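# Slide three beads to the empty side on one abacus end rod

## Task

Find the end rod of the abacus whose bead closest to the empty side is black. On that rod, push the three beads closest to the empty side fully over to that side so they sit packed against the frame there, and keep the remaining seven packed against the frame at the opposite end. Every other rod's beads must stay where they began, and the abacus must end flat with the same face up.

## Robot and tools

Robot: two arms, left_arm and right_arm. Each ends in a five-digit-style robot hand with index, middle and ring fingers plus a thumb; left_arm has a left hand, right_arm a right hand. Bases in the scene frame: left_arm at (+0.023, +0.303, +0.001) m, right_arm at (-0.041, -0.263, +0.013) m, both nearly unrotated. A post stands on the floor behind the arms.

Scene frame: origin at table-top height between the arms, +z up, +x out over the table, +y toward left_arm. Reported end_effector_position (m) and end_effector_quat_wxyz use this frame and may be off by a few cm. Each hand point sits just in front of the palm near the index/middle knuckles. Its own axes: +z along straight fingers toward the tips, +y out of the palm face, +x across the palm away from the thumb on the right hand, toward the thumb on the left hand. Straight fingertips reach about 0.12 m past the hand point along +z. A rigid mast on the palm side of the wrist can strike objects.

execute_actions(actions, cameras): actions is a list of actions; each action is a list of up to 15 rows, one per 1/30 s step, the last row repeated to fill 15 steps. Each row is one flat list of 48 numbers, all in [-1, 1], covering both arms: left dx, dy, dz, rx, ry, rz; 16 left hand motor numbers; left current_limit, speed; then the same 24 for the right arm. dx..dz and rx..rz are offsets, not poses, measured from that arm's Hand target at the start of the action, along that Hand target's own axes; every row counts from that same start. 1.0 = 0.6 m or 180 degrees; rx, ry, rz form one rotation vector. Sending six zeros asks nothing new of the arm's pose. Orientation commands are clipped to 40 degrees from the measured one. Images return only when actions is empty or cameras names them.

Hand motor order per arm: index_abd, index_mcp, index_pip, index_dip, middle_abd, middle_mcp, middle_pip, middle_dip, ring_abd, ring_mcp, ring_pip, ring_dip, thumb_cmc, thumb_axl, thumb_mcp, thumb_ipl. Each is an absolute goal angle scaled linearly between its stops; toward +1 bends fingers toward the palm. Straight values: _abd 0.00, _mcp -0.75, _pip -0.58, _dip -0.70, thumb_cmc -0.71, thumb_axl -0.68, thumb_mcp -0.23, thumb_ipl -0.17. Zero is a real goal, so to keep a hand unchanged, resend its hand_goal, hand_current_limit and hand_speed. current_limit maps -1..+1 to 0..550 mA (floor 11 mA); speed sets goal speed at (speed+1)/2 of 8.5 rad/s. Defaults: +0.4 and -0.6. Motors above 495 mA for 5 s shut down for 10 s.

move(target, speed, blend, blocking, cameras): target is one 48-number row or a list of up to 15 such rows; pose numbers are offsets from the Hand target at the move's start, in its own axes, all rows from that same start. speed is path top speed in m/s (0.002 to 4.3, default 0.25), one value or one per target. blend (m) rounds corners between listed targets; 0 stops at each. All paths share at most 10 s. blocking=false returns after about 0.5 s while motion continues. Its result adds a move: line (done, off_target, moving, held, fault, and limits such as paced or held). Moves do not avoid obstacles; faster moves lag and hit harder.

wait(seconds, cameras): 0 to 3600 s, sends nothing new. stop(cameras): brakes a running move. zoom_image(camera, region): camera is cam_high, cam_left_wrist or cam_right_wrist; region [x0, y0, x1, y1] pixels of its latest image, at most 504 by 504. finished_scene(scene=1) ends the scene for good.

Cameras: cam_high 896x504, wrist cameras 672x504 fisheye.

Results: Hand target is the last commanded pose after clipping; the hand often rests short of it, and the right elbow sags, so command extra height if needed, or send the shortfall as a new offset. Joint positions, velocities and torques are listed per arm; hand_goal, hand_measured, hand_current_ma and hand_state (moving, goal, blocked, overload) per motor in motor order. MOTOR HOT, HAND FAULT or OVER-TEMPERATURE FAULT lines flag trouble; after a HAND FAULT, the remaining calls of that reply are skipped.

Avoid: knocking the abacus off the table or tipping it, hard or fast contact, pressing far past a contact, the two hands or arms touching each other, holding stretched arms for long (motor heat), and driving a hand near its own base, which can whip the elbow around. To release a push, command back past the hand's current point.

Each tool is called after ">>>" as name(argument=value, ...) on one line, values as JSON.

## Session

>>> execute_actions(actions=[])

Scene clock: 0.00 s.
left_arm: end_effector_position=(+0.3159, +0.5719, +0.1763) hand_goal=(+0.000, -0.754, -0.576, -0.696, +0.000, -0.754, -0.576, -0.696, +0.000, -0.754, -0.576, -0.696, -0.714, -0.678, -0.226, -0.168) hand_measured=(+0.0008, -0.7523, -0.5770, -0.6958, -0.0007, -0.7535, -0.5770, -0.6958, -0.0007, -0.7535, -0.5770, -0.6971, -0.7142, -0.6777, -0.2262, -0.1681) hand_current_ma=(-8, +0, +6, -3, -2, +6, +5, +1, +8, -5, -9, -4, +0, +5, +4, +12) hand_state=(goal, goal, goal, goal, goal, goal, goal, goal, goal, goal, goal, goal, goal, goal, goal, goal) hand_current_limit=0.40 hand_speed=-0.60 end_effector_quat_wxyz=(+0.152, +0.271, +0.946, -0.092) | right_arm: end_effector_position=(+0.5705, -0.1948, +0.2060) hand_goal=(+0.000, -0.754, -0.576, -0.696, +0.000, -0.754, -0.576, -0.696, +0.000, -0.754, -0.576, -0.696, -0.714, -0.678, -0.226, -0.168) hand_measured=(+0.0008, -0.7523, -0.5770, -0.6958, +0.0008, -0.7535, -0.5770, -0.6971, +0.0008, -0.7535, -0.5757, -0.6958, -0.7142, -0.6777, -0.2252, -0.1681) hand_current_ma=(+13, -8, -2, +3, +0, +14, +23, +3, +12, -3, -10, -8, +4, -6, +14, +4) hand_state=(goal, goal, goal, goal, goal, goal, goal, goal, goal, goal, goal, goal, goal, goal, goal, goal) hand_current_limit=0.40 hand_speed=-0.60 end_effector_quat_wxyz=(+0.568, +0.651, +0.498, +0.075)
Joint positions: left_arm=[0.856 1.205 0.991 -1.377 0.356 -0.204] | right_arm=[0.4 1.777 1.017 -0.001 1.05 0.168]
Joint velocities: within noise
Joint torques (N m): no reading
Heat: left arm: hottest shoulder 32 °C; right arm: hottest wrist roll 29 °C.
Hand target: left_arm +0.3198, +0.5760, +0.1826; +0.155, +0.273, +0.946, -0.086 | right_arm +0.5750, -0.1929, +0.2095; +0.569, +0.652, +0.495, +0.080

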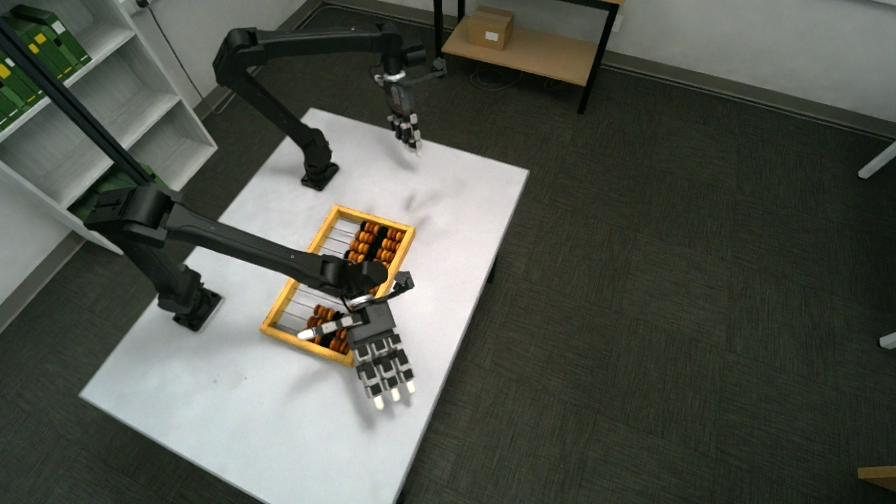

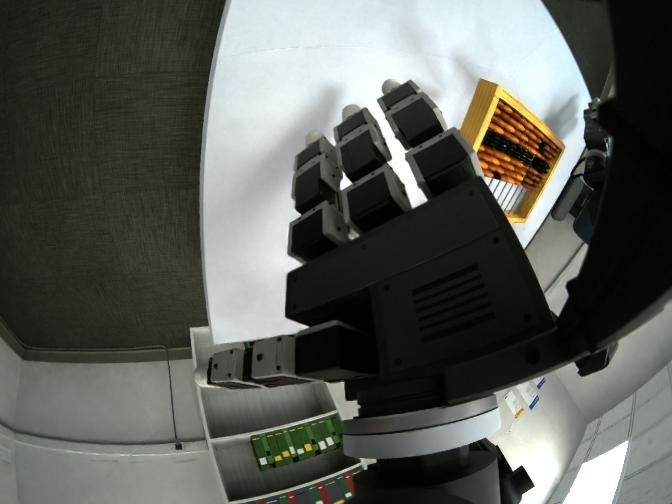

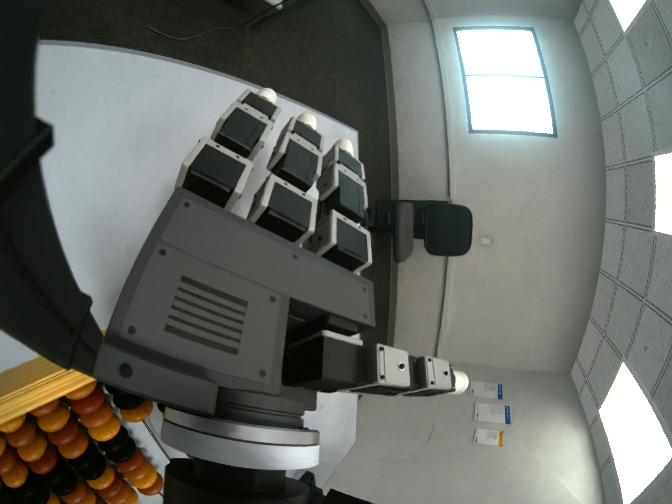

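>>> zoom_image(camera="cam_high", region=[250, 190, 430, 370])

Scaled by 2.800 from the camera's image (finer frame: 1280x720).

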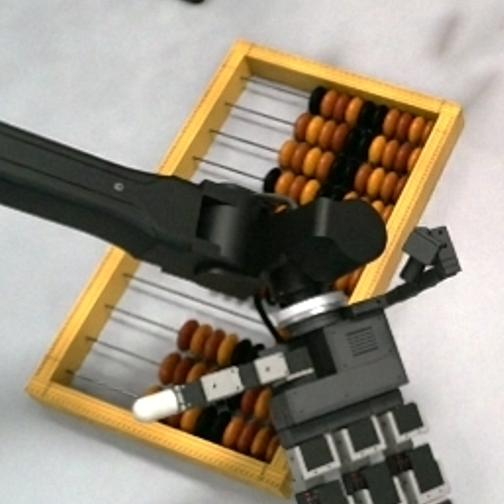

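>>> move(target=[0,0,0,0,0,0,0.000,-0.754,-0.576,-0.696,0.000,-0.754,-0.576,-0.696,0.000,-0.754,-0.576,-0.696,-0.714,-0.678,-0.226,-0.168,0.4,-0.6,-0.660,-0.223,0.127,0.112,-0.194,0.082,0.000,-0.754,-0.576,-0.696,0.000,-0.754,-0.576,-0.696,0.000,-0.754,-0.576,-0.696,-0.714,-0.678,-0.226,-0.168,0.4,-0.6], cameras=["all"])

Scene clock: 22.13 s.
left_arm: end_effector_position=(+0.3159, +0.5719, +0.1763) hand_goal=(+0.000, -0.754, -0.576, -0.696, +0.000, -0.754, -0.576, -0.696, +0.000, -0.754, -0.576, -0.696, -0.714, -0.678, -0.226, -0.168) hand_measured=(+0.0008, -0.7535, -0.5757, -0.6958, -0.0007, -0.7535, -0.5770, -0.6958, -0.0007, -0.7535, -0.5770, -0.6958, -0.7142, -0.6767, -0.2232, -0.1681) hand_current_ma=(-9, -2, +7, -2, -3, +7, +6, +2, +8, -1, -6, -3, +1, +7, +10, +11) hand_state=(goal, goal, goal, goal, goal, goal, goal, goal, goal, goal, goal, goal, goal, goal, goal, goal) hand_current_limit=0.40 hand_speed=-0.60 end_effector_quat_wxyz=(+0.152, +0.271, +0.946, -0.092) | right_arm: end_effector_position=(+0.3543, -0.5540, +0.2551) hand_goal=(+0.000, -0.754, -0.576, -0.696, +0.000, -0.754, -0.576, -0.696, +0.000, -0.754, -0.576, -0.696, -0.714, -0.678, -0.226, -0.168) hand_measured=(-0.0007, -0.7716, -0.5770, -0.6958, +0.0008, -0.7716, -0.5770, -0.6958, -0.0007, -0.7728, -0.5770, -0.6958, -0.7318, -0.6777, -0.2252, -0.1681) hand_current_ma=(+8, -30, -2, +8, -5, -22, -1, -17, +6, -33, +6, -2, -22, -3, +12, -4) hand_state=(goal, goal, goal, goal, goal, goal, goal, goal, goal, goal, goal, goal, goal, goal, goal, goal) hand_current_limit=0.40 hand_speed=-0.60 end_effector_quat_wxyz=(+0.555, +0.792, +0.217, -0.133)
Joint positions: left_arm=[0.856 1.205 0.991 -1.377 0.356 -0.204] | right_arm=[-0.252 1.423 0.762 -0.246 1.113 0.35]
Joint torques (N m): left_arm=[-0.09 -6.77 9.7 -0.01 0.38 -0.1] | right_arm=[-0.73 -7.82 7.47 1.09 0.82 -0.23]
Heat: left arm: hottest shoulder 32 °C; right arm: hottest wrist yaw 29 °C.
Hand target: left_arm +0.3198, +0.5760, +0.1826; +0.155, +0.273, +0.946, -0.086 | right_arm +0.3549, -0.5533, +0.2559; +0.555, +0.790, +0.223, -0.133
Off the commanded pose: left_arm 0.009 m, 1 deg | right_arm 0.001 m, 1 deg.
move: done

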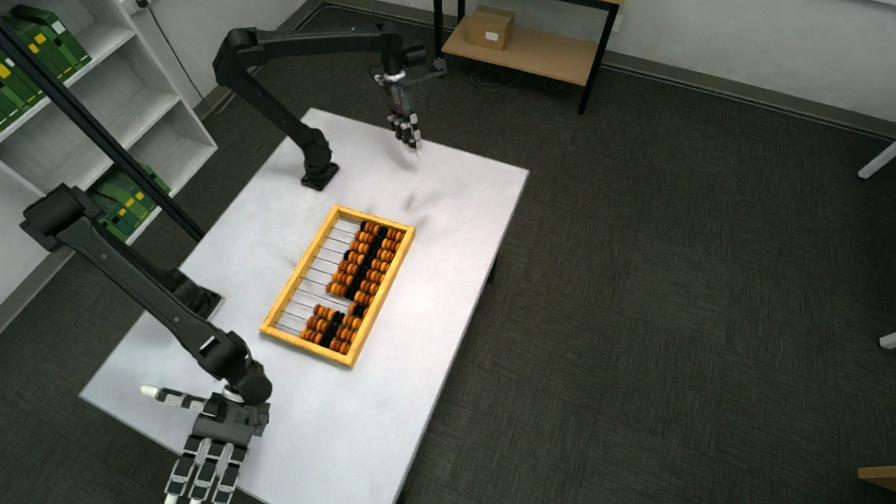

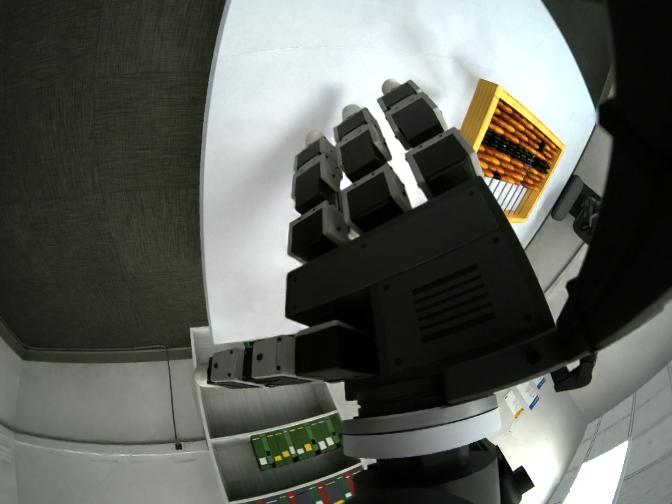

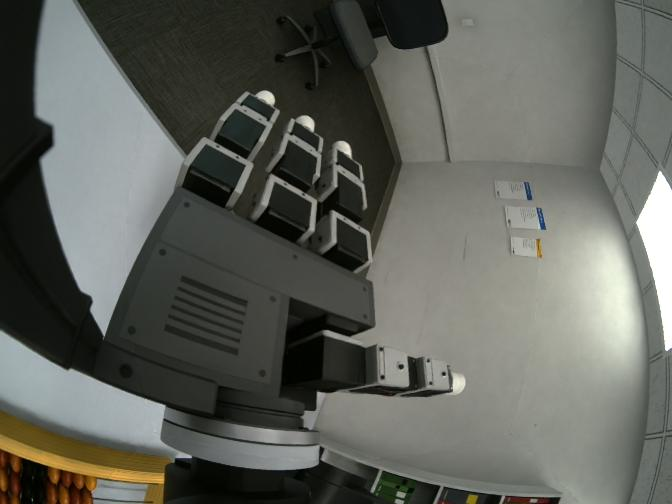

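>>> zoom_image(camera="cam_high", region=[250, 195, 430, 375])

>>> zoom_image(camera="cam_high", region=[320, 200, 420, 260])

>>> zoom_image(camera="cam_high", region=[280, 290, 380, 370])

Scaled by 2.800 from the camera's image (finer frame: 1280x720).

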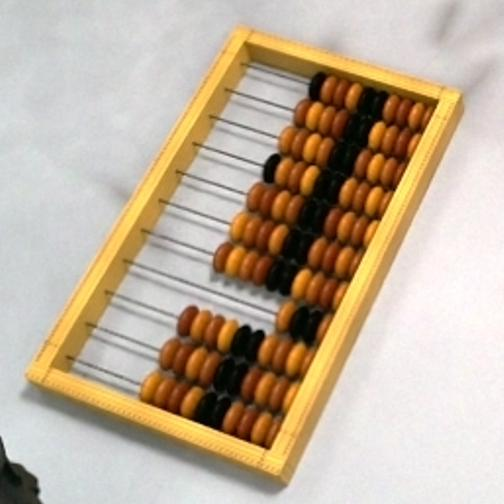

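Scaled by 5.040 from the camera's image (finer frame: 1280x720).

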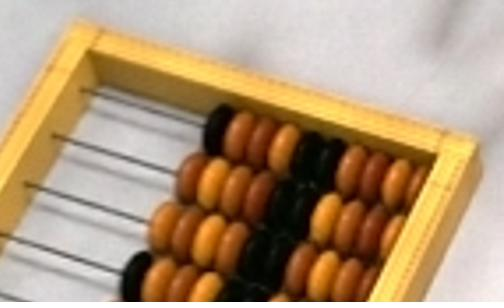

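Scaled by 5.040 from the camera's image (finer frame: 1280x720).

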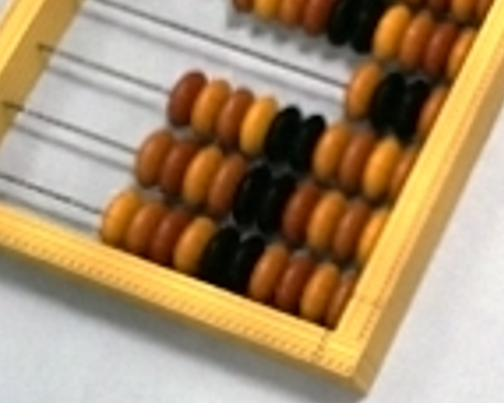

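>>> move(target=[[-0.196,-0.221,-0.084,0.0326,0.1137,0.3175,0.000,0.1,0.35,0.2,0.000,0.1,0.35,0.2,0.000,-0.754,-0.576,-0.696,-0.714,-0.678,-0.226,-0.168,0.4,-0.6,0,0,0,0,0,0,0.000,-0.754,-0.576,-0.696,0.000,-0.754,-0.576,-0.696,0.000,-0.754,-0.576,-0.696,-0.714,-0.678,-0.226,-0.168,0.4,-0.6],[-0.344,-0.4115,0.004,0.0326,0.1137,0.3175,0.000,0.1,0.35,0.2,0.000,0.1,0.35,0.2,0.000,-0.754,-0.576,-0.696,-0.714,-0.678,-0.226,-0.168,0.4,-0.6,0,0,0,0,0,0,0.000,-0.754,-0.576,-0.696,0.000,-0.754,-0.576,-0.696,0.000,-0.754,-0.576,-0.696,-0.714,-0.678,-0.226,-0.168,0.4,-0.6]], blend=[0.03, 0], cameras=["all"])

Scene clock: 89.17 s.
left_arm: end_effector_position=(+0.3393, +0.2702, +0.2516) hand_goal=(+0.000, +0.100, +0.350, +0.200, +0.000, +0.100, +0.350, +0.200, +0.000, -0.754, -0.576, -0.696, -0.714, -0.678, -0.226, -0.168) hand_measured=(+0.0066, +0.0762, +0.3443, +0.1999, +0.0052, +0.0750, +0.3430, +0.2012, +0.0052, -0.7523, -0.5757, -0.6958, -0.7142, -0.6777, -0.2222, -0.1672) hand_current_ma=(-2, -23, +3, -2, -4, -19, +3, +1, +6, +1, -8, -4, +2, +4, +13, +13) hand_state=(goal, blocked, goal, goal, goal, blocked, goal, goal, goal, goal, goal, goal, goal, goal, goal, goal) hand_current_limit=0.40 hand_speed=-0.60 end_effector_quat_wxyz=(-0.020, +0.711, +0.703, -0.013) | right_arm: end_effector_position=(+0.3543, -0.5540, +0.2551) hand_goal=(+0.000, -0.754, -0.576, -0.696, +0.000, -0.754, -0.576, -0.696, +0.000, -0.754, -0.576, -0.696, -0.714, -0.678, -0.226, -0.168) hand_measured=(-0.0007, -0.7716, -0.5757, -0.6958, -0.0007, -0.7728, -0.5770, -0.6945, -0.0007, -0.7740, -0.5770, -0.6958, -0.7318, -0.6777, -0.2252, -0.1681) hand_current_ma=(+0, -16, -8, +14, -6, -22, +4, -19, +11, -42, -1, +0, -21, -9, +1, +3) hand_state=(goal, goal, goal, goal, goal, goal, goal, goal, goal, goal, goal, goal, goal, goal, goal, goal) hand_current_limit=0.40 hand_speed=-0.60 end_effector_quat_wxyz=(+0.555, +0.791, +0.218, -0.133)
Joint positions: left_arm=[-0.178 0.98 1.029 -1.667 0.001 -0.218] | right_arm=[-0.252 1.423 0.762 -0.246 1.113 0.349]
Joint torques (N m): left_arm=[-0.26 -2.96 12.04 0.5 -0.11 -0.26] | right_arm=[-0.73 -7.77 7.43 1.11 0.81 -0.21]
Heat: left arm: hottest elbow 36 °C; right arm: hottest wrist yaw 29 °C.
Hand target: left_arm +0.3523, +0.2680, +0.2696; +0.000, +0.707, +0.707, +0.001 | right_arm +0.3549, -0.5533, +0.2559; +0.555, +0.790, +0.223, -0.133
Off the commanded pose: left_arm 0.022 m, 3 deg | right_arm 0.001 m, 1 deg.
move: off_target (left_arm)

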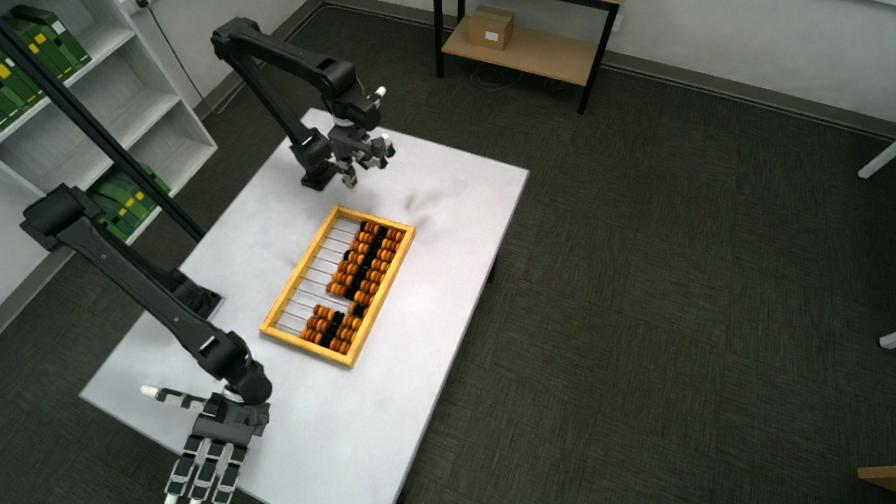

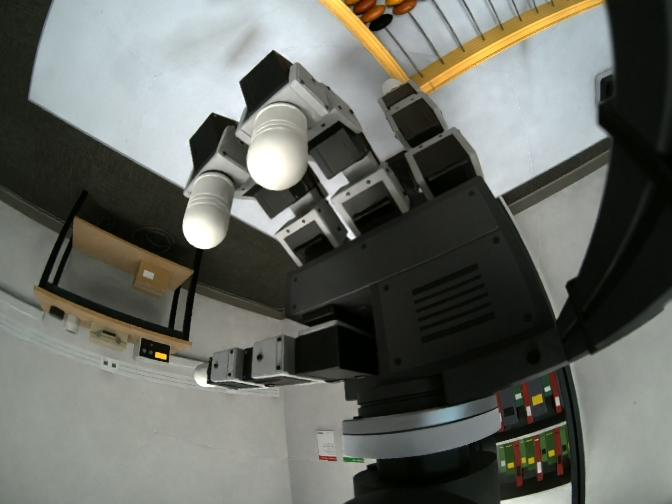

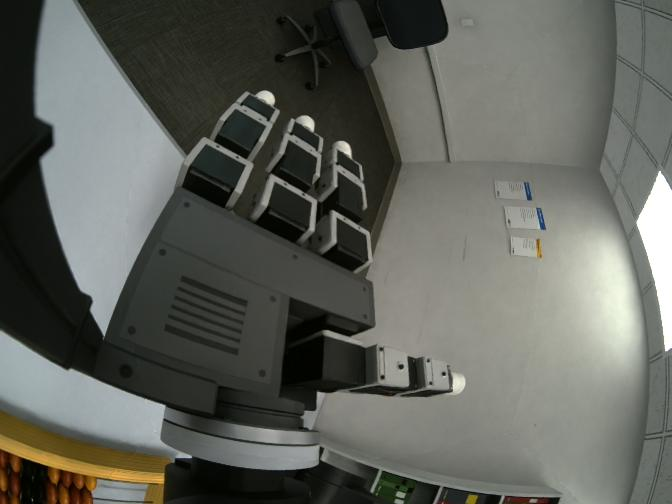

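>>> zoom_image(camera="cam_high", region=[300, 120, 420, 240])

>>> zoom_image(camera="cam_left_wrist", region=[300, 0, 500, 150])

Scaled by 4.200 from the camera's image (finer frame: 1280x720).

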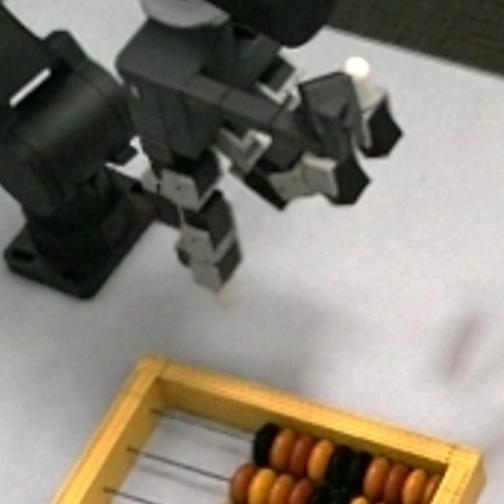

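Scaled by 2.520 from the camera's image (finer frame: 960x720).

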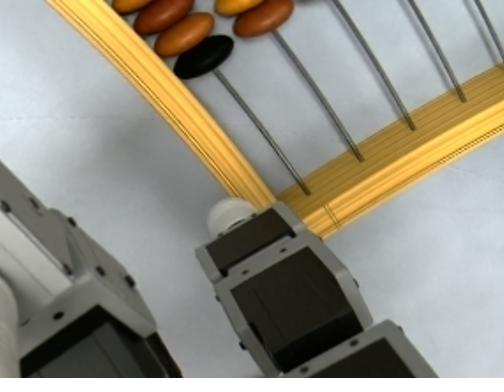

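>>> move(target=[-0.09,0.132,0.092,0,0,0,0.000,0.1,0.35,0.2,0.000,0.1,0.35,0.2,0.000,-0.754,-0.576,-0.696,-0.714,-0.678,-0.226,-0.168,0.4,-0.6,0,0,0,0,0,0,0.000,-0.754,-0.576,-0.696,0.000,-0.754,-0.576,-0.696,0.000,-0.754,-0.576,-0.696,-0.714,-0.678,-0.226,-0.168,0.4,-0.6], speed=0.12, cameras=["cam_high","cam_left_wrist"])

>>> zoom_image(camera="cam_high", region=[320, 160, 430, 260])

>>> zoom_image(camera="cam_left_wrist", region=[300, 0, 500, 150])

Scene clock: 135.27 s.
left_arm: end_effector_position=(+0.4169, +0.2222, +0.1974) hand_goal=(+0.000, +0.100, +0.350, +0.200, +0.000, +0.100, +0.350, +0.200, +0.000, -0.754, -0.576, -0.696, -0.714, -0.678, -0.226, -0.168) hand_measured=(+0.0052, +0.0762, +0.3443, +0.1999, +0.0052, +0.0750, +0.3430, +0.1999, +0.0052, -0.7523, -0.5770, -0.6958, -0.7142, -0.6777, -0.2222, -0.1681) hand_current_ma=(-3, -28, +5, -6, -3, -23, +2, +3, +12, +0, -8, -7, -2, +8, +6, +13) hand_state=(goal, blocked, goal, goal, goal, blocked, goal, goal, goal, goal, goal, goal, goal, goal, goal, goal) hand_current_limit=0.40 hand_speed=-0.60 end_effector_quat_wxyz=(-0.020, +0.708, +0.706, -0.011) | right_arm: end_effector_position=(+0.3543, -0.5540, +0.2551) hand_goal=(+0.000, -0.754, -0.576, -0.696, +0.000, -0.754, -0.576, -0.696, +0.000, -0.754, -0.576, -0.696, -0.714, -0.678, -0.226, -0.168) hand_measured=(+0.0008, -0.7716, -0.5757, -0.6958, -0.0007, -0.7716, -0.5770, -0.6958, +0.0008, -0.7740, -0.5770, -0.6971, -0.7318, -0.6777, -0.2262, -0.1681) hand_current_ma=(-6, -24, -18, +13, -17, -25, -5, -10, +2, -32, -5, +6, -12, -7, +14, -4) hand_state=(goal, goal, goal, goal, goal, goal, goal, goal, goal, goal, goal, goal, goal, goal, goal, goal) hand_current_limit=0.40 hand_speed=-0.60 end_effector_quat_wxyz=(+0.555, +0.791, +0.218, -0.133)
Joint positions: left_arm=[-0.269 1.232 1.066 -1.451 0.001 -0.318] | right_arm=[-0.252 1.423 0.762 -0.246 1.113 0.349]
Joint torques (N m): left_arm=[-0.97 -7.18 11.97 0.44 -0.11 -0.28] | right_arm=[-0.62 -7.77 7.42 1.11 0.81 -0.21]
Heat: left arm: hottest elbow 37 °C; right arm: hottest wrist roll 29 °C.
Hand target: left_arm +0.4315, +0.2141, +0.2145; +0.000, +0.707, +0.707, +0.001 | right_arm +0.3549, -0.5533, +0.2559; +0.555, +0.790, +0.223, -0.133
Off the commanded pose: left_arm 0.024 m, 3 deg | right_arm 0.001 m, 1 deg.
move: off_target (left_arm)

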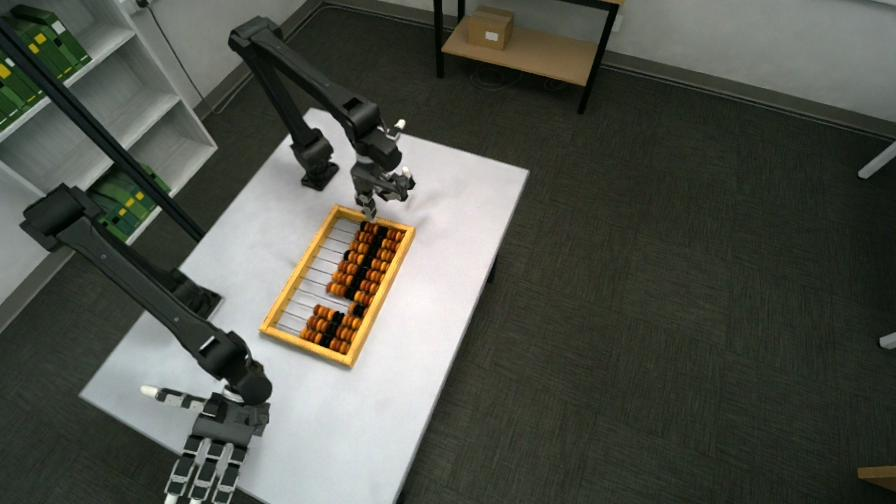

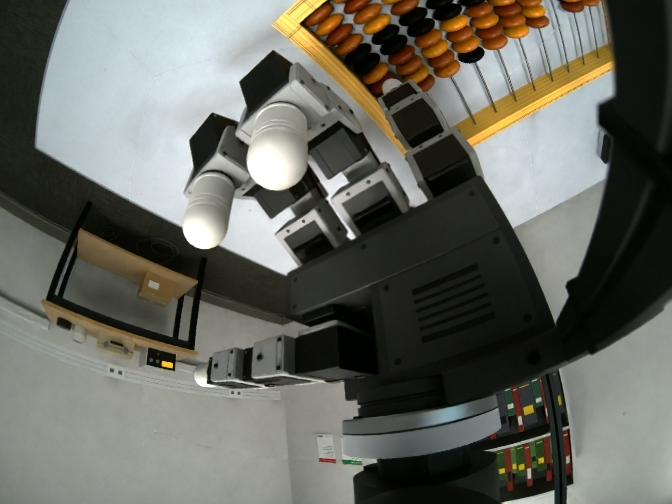

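Scaled by 4.582 from the camera's image (finer frame: 1280x720).

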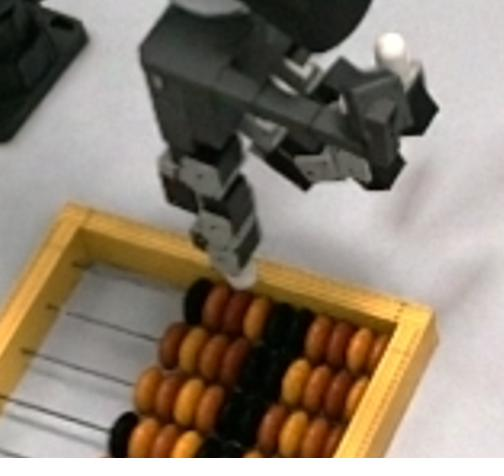

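Scaled by 2.520 from the camera's image (finer frame: 960x720).

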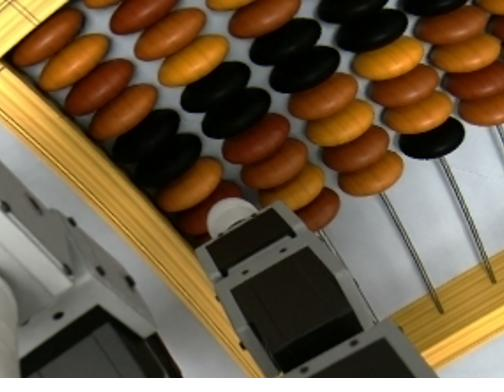

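>>> move(target=[0.0167,-0.0217,0.0375,0,0,0,0.000,0.1,0.35,0.2,0.000,0.1,0.35,0.2,0.000,-0.754,-0.576,-0.696,-0.714,-0.678,-0.226,-0.168,0.4,-0.6,0,0,0,0,0,0,0.000,-0.754,-0.576,-0.696,0.000,-0.754,-0.576,-0.696,0.000,-0.754,-0.576,-0.696,-0.714,-0.678,-0.226,-0.168,0.4,-0.6], speed=0.08, cameras=["cam_high","cam_left_wrist"])

>>> zoom_image(camera="cam_high", region=[330, 180, 430, 260])

>>> zoom_image(camera="cam_left_wrist", region=[320, 20, 460, 125])

Scene clock: 152.77 s.
left_arm: end_effector_position=(+0.4173, +0.2221, +0.1903) hand_goal=(+0.000, +0.100, +0.350, +0.200, +0.000, +0.100, +0.350, +0.200, +0.000, -0.754, -0.576, -0.696, -0.714, -0.678, -0.226, -0.168) hand_measured=(+0.0052, +0.0762, +0.3443, +0.1999, +0.0052, +0.0750, +0.3430, +0.1999, +0.0052, -0.7535, -0.5770, -0.6958, -0.7142, -0.6777, -0.2222, -0.1681) hand_current_ma=(-5, -34, -1, +0, -2, -20, +2, +1, +8, -2, -10, +0, +6, +6, +6, +9) hand_state=(goal, blocked, goal, goal, goal, blocked, goal, goal, goal, goal, goal, goal, goal, goal, goal, goal) hand_current_limit=0.40 hand_speed=-0.60 end_effector_quat_wxyz=(-0.007, +0.708, +0.706, -0.004) | right_arm: end_effector_position=(+0.3543, -0.5540, +0.2551) hand_goal=(+0.000, -0.754, -0.576, -0.696, +0.000, -0.754, -0.576, -0.696, +0.000, -0.754, -0.576, -0.696, -0.714, -0.678, -0.226, -0.168) hand_measured=(+0.0008, -0.7716, -0.5770, -0.6958, -0.0007, -0.7716, -0.5770, -0.6971, +0.0008, -0.7740, -0.5757, -0.6945, -0.7318, -0.6777, -0.2262, -0.1672) hand_current_ma=(+9, -26, -4, +9, -2, -11, +6, -5, +8, -21, -10, -8, -19, +5, +7, -7) hand_state=(goal, goal, goal, goal, goal, goal, goal, goal, goal, goal, goal, goal, goal, goal, goal, goal) hand_current_limit=0.40 hand_speed=-0.60 end_effector_quat_wxyz=(+0.555, +0.791, +0.218, -0.133)
Joint positions: left_arm=[-0.269 1.217 1.029 -1.398 0.001 -0.319] | right_arm=[-0.252 1.423 0.762 -0.246 1.113 0.349]
Joint torques (N m): left_arm=[0.38 -8.23 8.03 0.57 -0.12 -0.1] | right_arm=[-0.62 -7.71 7.45 1.09 0.82 -0.21]
Heat: left arm: hottest elbow 38 °C; right arm: hottest wrist roll 29 °C.
Hand target: left_arm +0.4186, +0.2241, +0.1921; +0.000, +0.707, +0.707, +0.000 | right_arm +0.3549, -0.5533, +0.2559; +0.555, +0.790, +0.223, -0.133
Off the commanded pose: left_arm 0.003 m, 1 deg | right_arm 0.001 m, 1 deg.
move: done

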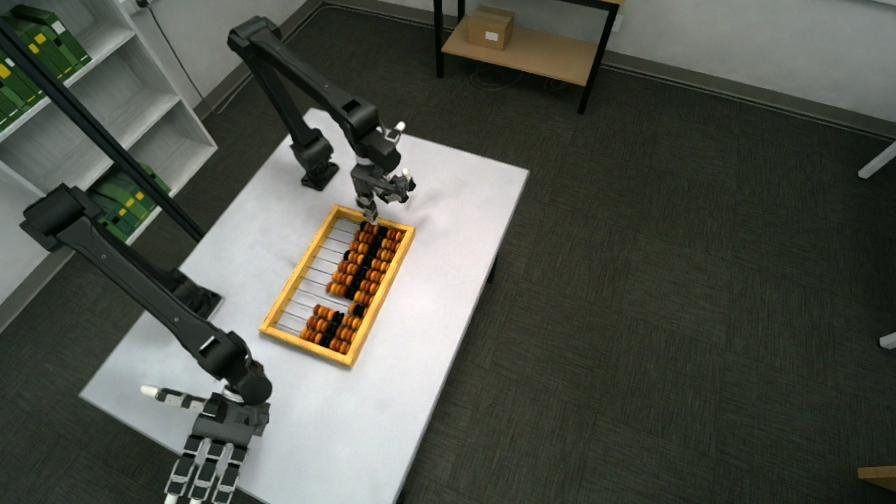

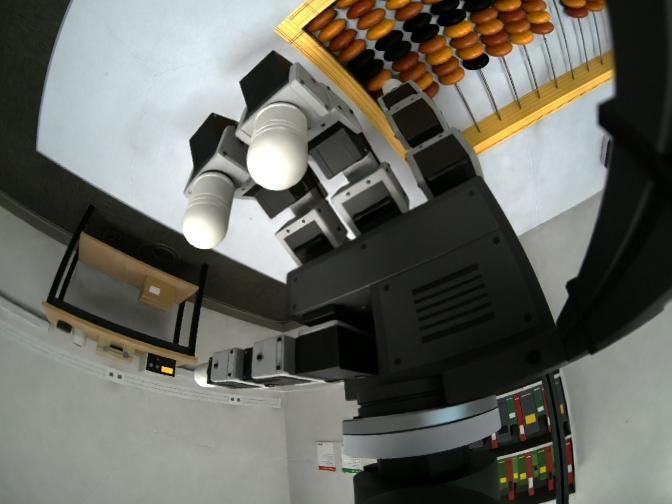

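Scaled by 5.040 from the camera's image (finer frame: 1280x720).

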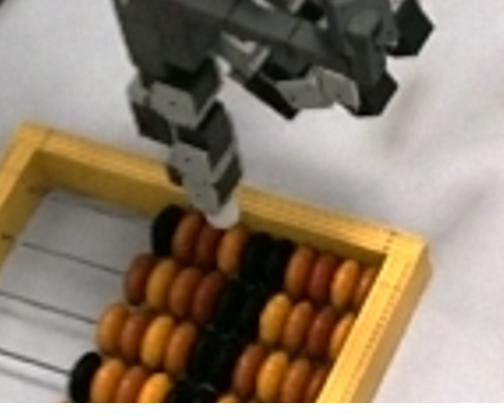

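Scaled by 3.600 from the camera's image (finer frame: 960x720).

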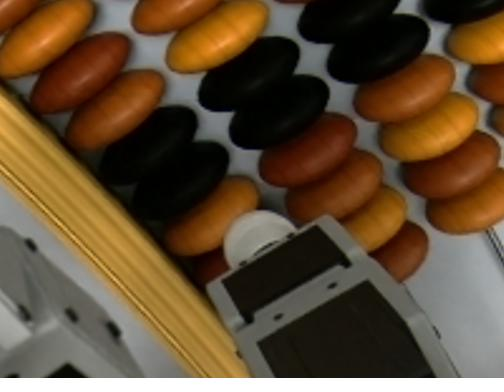

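>>> move(target=[0.0133,-0.0327,0.0283,0,0,0,0.000,0.1,0.35,0.2,0.000,0.1,0.35,0.2,0.000,-0.754,-0.576,-0.696,-0.714,-0.678,-0.226,-0.168,0.4,-0.6,0,0,0,0,0,0,0.000,-0.754,-0.576,-0.696,0.000,-0.754,-0.576,-0.696,0.000,-0.754,-0.576,-0.696,-0.714,-0.678,-0.226,-0.168,0.4,-0.6], speed=0.08, cameras=["cam_high","cam_left_wrist"])

>>> zoom_image(camera="cam_high", region=[330, 180, 430, 260])

>>> zoom_image(camera="cam_left_wrist", region=[320, 20, 460, 125])

Scene clock: 159.03 s.
left_arm: end_effector_position=(+0.3972, +0.2288, +0.1738) hand_goal=(+0.000, +0.100, +0.350, +0.200, +0.000, +0.100, +0.350, +0.200, +0.000, -0.754, -0.576, -0.696, -0.714, -0.678, -0.226, -0.168) hand_measured=(+0.0052, +0.0762, +0.3443, +0.1999, +0.0052, +0.0750, +0.3443, +0.2012, +0.0052, -0.7523, -0.5770, -0.6958, -0.7142, -0.6767, -0.2222, -0.1681) hand_current_ma=(-7, -22, -1, -1, -5, -21, +2, +1, +12, -2, -4, -3, -2, +6, +12, +11) hand_state=(goal, blocked, goal, goal, goal, blocked, goal, goal, goal, goal, goal, goal, goal, goal, goal, goal) hand_current_limit=0.40 hand_speed=-0.60 end_effector_quat_wxyz=(-0.006, +0.708, +0.706, -0.003) | right_arm: end_effector_position=(+0.3543, -0.5540, +0.2551) hand_goal=(+0.000, -0.754, -0.576, -0.696, +0.000, -0.754, -0.576, -0.696, +0.000, -0.754, -0.576, -0.696, -0.714, -0.678, -0.226, -0.168) hand_measured=(-0.0007, -0.7703, -0.5757, -0.6958, -0.0007, -0.7728, -0.5757, -0.6945, -0.0007, -0.7740, -0.5770, -0.6971, -0.7318, -0.6767, -0.2252, -0.1681) hand_current_ma=(+4, -23, -3, +17, -4, -17, -4, +1, +10, -35, -7, +4, -20, +5, +14, -3) hand_state=(goal, goal, goal, goal, goal, goal, goal, goal, goal, goal, goal, goal, goal, goal, goal, goal) hand_current_limit=0.40 hand_speed=-0.60 end_effector_quat_wxyz=(+0.555, +0.791, +0.218, -0.133)
Joint positions: left_arm=[-0.269 1.167 0.945 -1.363 0.001 -0.319] | right_arm=[-0.252 1.423 0.762 -0.246 1.113 0.349]
Joint torques (N m): left_arm=[0.73 -7.06 7.97 0.55 -0.12 -0.06] | right_arm=[-0.62 -7.77 7.43 1.09 0.8 -0.21]
Heat: left arm: hottest elbow 37 °C; right arm: hottest wrist roll 29 °C.
Hand target: left_arm +0.3990, +0.2321, +0.1750; +0.000, +0.707, +0.707, +0.001 | right_arm +0.3549, -0.5533, +0.2559; +0.555, +0.790, +0.223, -0.133
Off the commanded pose: left_arm 0.004 m, 1 deg | right_arm 0.001 m, 1 deg.
move: done

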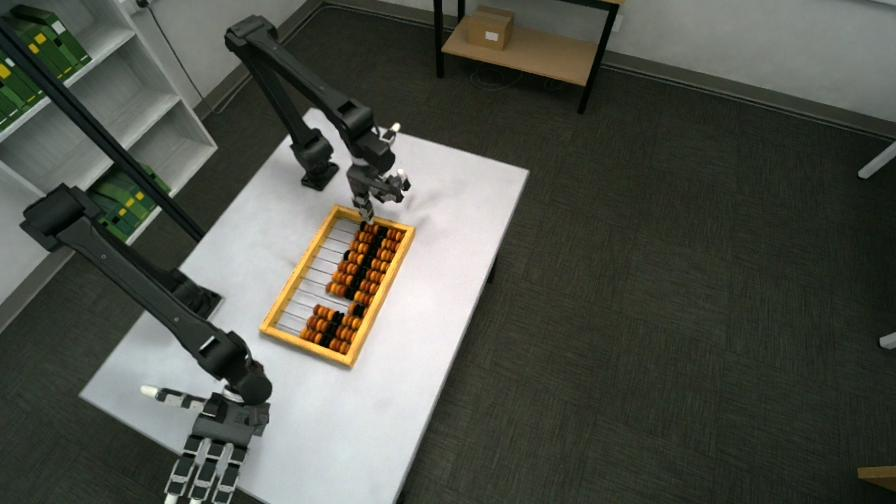

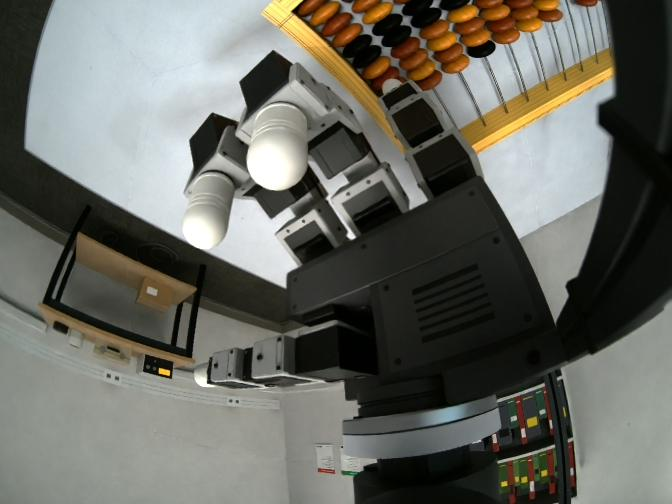

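Scaled by 5.040 from the camera's image (finer frame: 1280x720).

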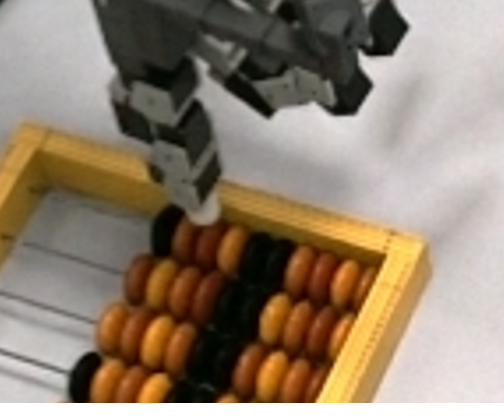

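Scaled by 3.600 from the camera's image (finer frame: 960x720).

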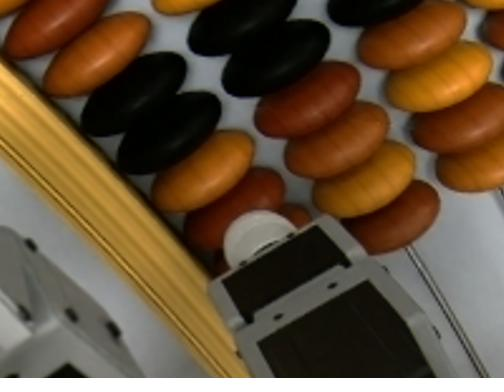

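>>> move(target=[0,0,0.0133,0,0,0,0.000,0.1,0.35,0.2,0.000,0.1,0.35,0.2,0.000,-0.754,-0.576,-0.696,-0.714,-0.678,-0.226,-0.168,0.4,-0.6,0,0,0,0,0,0,0.000,-0.754,-0.576,-0.696,0.000,-0.754,-0.576,-0.696,0.000,-0.754,-0.576,-0.696,-0.714,-0.678,-0.226,-0.168,0.4,-0.6], speed=0.05, cameras=["cam_high","cam_left_wrist"])

>>> zoom_image(camera="cam_high", region=[330, 180, 430, 260])

>>> zoom_image(camera="cam_left_wrist", region=[320, 20, 460, 125])

Scene clock: 168.23 s.
left_arm: end_effector_position=(+0.3973, +0.2288, +0.1681) hand_goal=(+0.000, +0.100, +0.350, +0.200, +0.000, +0.100, +0.350, +0.200, +0.000, -0.754, -0.576, -0.696, -0.714, -0.678, -0.226, -0.168) hand_measured=(+0.0052, +0.0762, +0.3443, +0.1999, +0.0052, +0.0762, +0.3430, +0.1999, +0.0066, -0.7535, -0.5770, -0.6958, -0.7142, -0.6777, -0.2222, -0.1672) hand_current_ma=(-4, -29, +0, -2, -2, -20, -2, +6, +9, -6, -12, -1, +1, +7, +11, +10) hand_state=(goal, blocked, goal, goal, goal, blocked, goal, goal, goal, goal, goal, goal, goal, goal, goal, goal) hand_current_limit=0.40 hand_speed=-0.60 end_effector_quat_wxyz=(-0.004, +0.708, +0.706, -0.002) | right_arm: end_effector_position=(+0.3543, -0.5540, +0.2551) hand_goal=(+0.000, -0.754, -0.576, -0.696, +0.000, -0.754, -0.576, -0.696, +0.000, -0.754, -0.576, -0.696, -0.714, -0.678, -0.226, -0.168) hand_measured=(-0.0007, -0.7716, -0.5770, -0.6958, -0.0007, -0.7716, -0.5770, -0.6958, +0.0008, -0.7740, -0.5757, -0.6958, -0.7318, -0.6777, -0.2262, -0.1672) hand_current_ma=(+9, -11, -8, +12, -14, -18, +3, +3, +7, -30, -4, +3, -8, -3, +8, -3) hand_state=(goal, goal, goal, goal, goal, goal, goal, goal, goal, goal, goal, goal, goal, goal, goal, goal) hand_current_limit=0.40 hand_speed=-0.60 end_effector_quat_wxyz=(+0.555, +0.791, +0.218, -0.133)
Joint positions: left_arm=[-0.269 1.167 0.929 -1.341 0.001 -0.319] | right_arm=[-0.252 1.423 0.762 -0.246 1.113 0.349]
Joint torques (N m): left_arm=[0.79 -6.65 7.86 0.51 -0.12 -0.06] | right_arm=[-0.67 -7.88 7.47 1.11 0.81 -0.22]
Heat: left arm: hottest elbow 37 °C; right arm: hottest wrist roll 29 °C.
Hand target: left_arm +0.3989, +0.2321, +0.1669; +0.000, +0.707, +0.707, +0.000 | right_arm +0.3549, -0.5533, +0.2559; +0.555, +0.790, +0.223, -0.133
Off the commanded pose: left_arm 0.004 m, 1 deg | right_arm 0.001 m, 1 deg.
move: done

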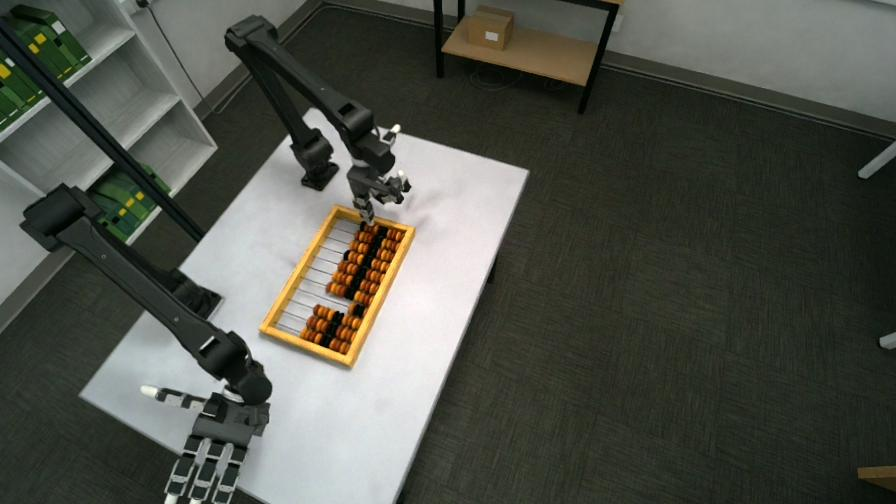

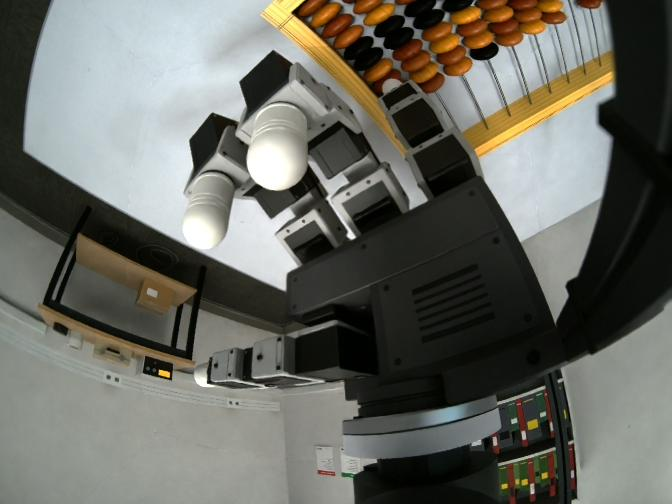

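Scaled by 5.040 from the camera's image (finer frame: 1280x720).

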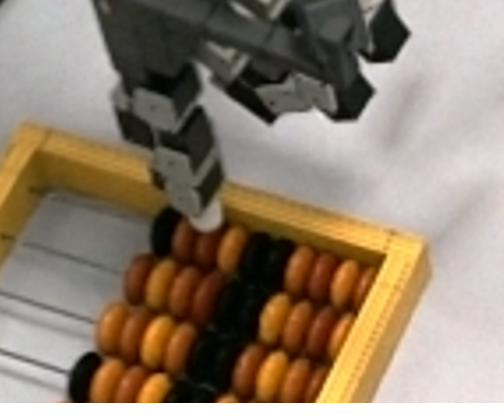

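Scaled by 3.600 from the camera's image (finer frame: 960x720).

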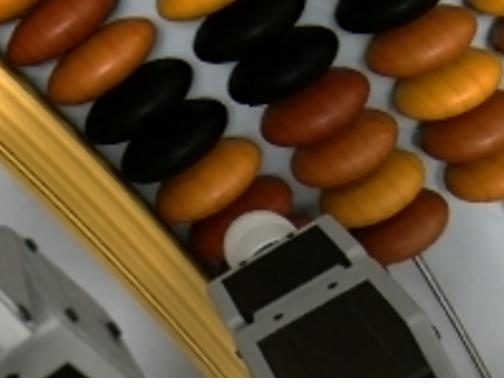

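>>> move(target=[0,0.005,0.0133,0,0,0,0.000,0.1,0.35,0.2,0.000,0.1,0.35,0.2,0.000,-0.754,-0.576,-0.696,-0.714,-0.678,-0.226,-0.168,0.4,-0.6,0,0,0,0,0,0,0.000,-0.754,-0.576,-0.696,0.000,-0.754,-0.576,-0.696,0.000,-0.754,-0.576,-0.696,-0.714,-0.678,-0.226,-0.168,0.4,-0.6], speed=0.05, cameras=["cam_high","cam_left_wrist"])

>>> zoom_image(camera="cam_high", region=[330, 180, 430, 260])

>>> zoom_image(camera="cam_left_wrist", region=[320, 20, 460, 125])

Scene clock: 177.10 s.
left_arm: end_effector_position=(+0.3997, +0.2281, +0.1654) hand_goal=(+0.000, +0.100, +0.350, +0.200, +0.000, +0.100, +0.350, +0.200, +0.000, -0.754, -0.576, -0.696, -0.714, -0.678, -0.226, -0.168) hand_measured=(+0.0052, +0.0762, +0.3443, +0.1999, +0.0052, +0.0750, +0.3443, +0.1999, +0.0052, -0.7535, -0.5770, -0.6958, -0.7142, -0.6777, -0.2212, -0.1672) hand_current_ma=(-5, -25, +2, -3, -3, -18, +3, -1, +8, +0, -4, -1, +4, +8, +10, +9) hand_state=(goal, blocked, goal, goal, goal, blocked, goal, goal, goal, goal, goal, goal, goal, goal, goal, goal) hand_current_limit=0.40 hand_speed=-0.60 end_effector_quat_wxyz=(+0.003, +0.708, +0.706, +0.001) | right_arm: end_effector_position=(+0.3543, -0.5540, +0.2551) hand_goal=(+0.000, -0.754, -0.576, -0.696, +0.000, -0.754, -0.576, -0.696, +0.000, -0.754, -0.576, -0.696, -0.714, -0.678, -0.226, -0.168) hand_measured=(+0.0008, -0.7703, -0.5770, -0.6958, -0.0007, -0.7728, -0.5770, -0.6958, -0.0007, -0.7728, -0.5770, -0.6958, -0.7330, -0.6777, -0.2262, -0.1672) hand_current_ma=(+14, -23, -1, +10, -10, -20, +4, -6, +8, -21, -8, +4, -27, -7, +15, -7) hand_state=(goal, goal, goal, goal, goal, goal, goal, goal, goal, goal, goal, goal, goal, goal, goal, goal) hand_current_limit=0.40 hand_speed=-0.60 end_effector_quat_wxyz=(+0.555, +0.791, +0.218, -0.133)
Joint positions: left_arm=[-0.269 1.167 0.918 -1.316 0.001 -0.319] | right_arm=[-0.252 1.423 0.762 -0.246 1.113 0.349]
Joint torques (N m): left_arm=[1.03 -5.48 7.8 0.65 -0.11 -0.02] | right_arm=[-0.62 -7.88 7.42 1.09 0.82 -0.21]
Heat: left arm: hottest elbow 37 °C; right arm: hottest wrist roll 29 °C.
Hand target: left_arm +0.4019, +0.2322, +0.1590; +0.000, +0.707, +0.707, +0.000 | right_arm +0.3549, -0.5533, +0.2559; +0.555, +0.790, +0.223, -0.133
Off the commanded pose: left_arm 0.008 m, 0 deg | right_arm 0.001 m, 1 deg.
move: done

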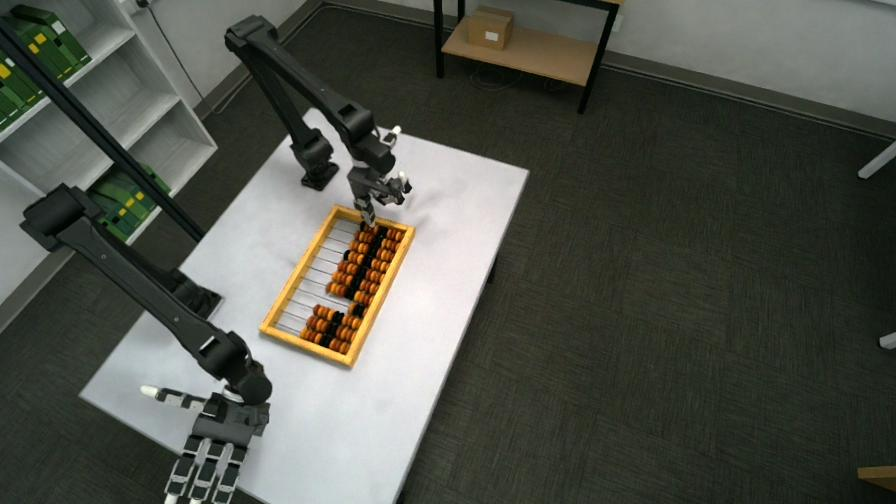

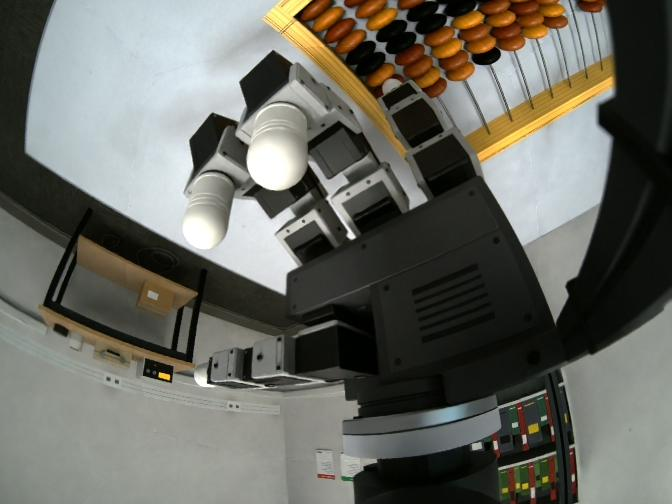

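Scaled by 5.040 from the camera's image (finer frame: 1280x720).

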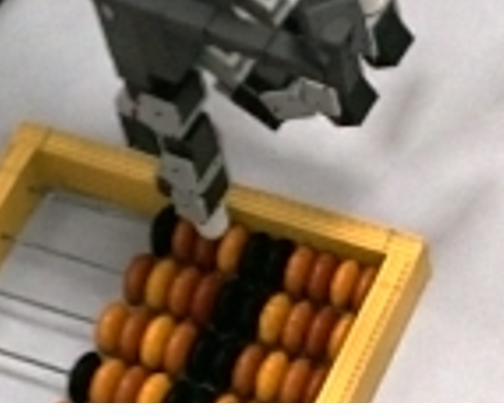

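Scaled by 3.600 from the camera's image (finer frame: 960x720).

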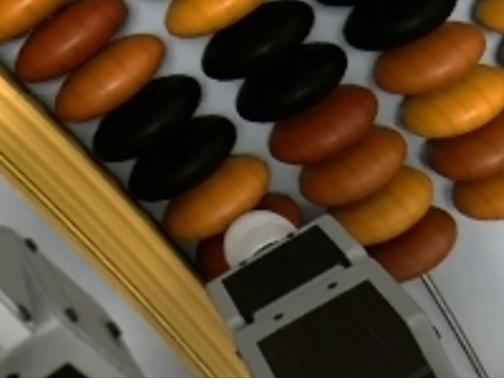

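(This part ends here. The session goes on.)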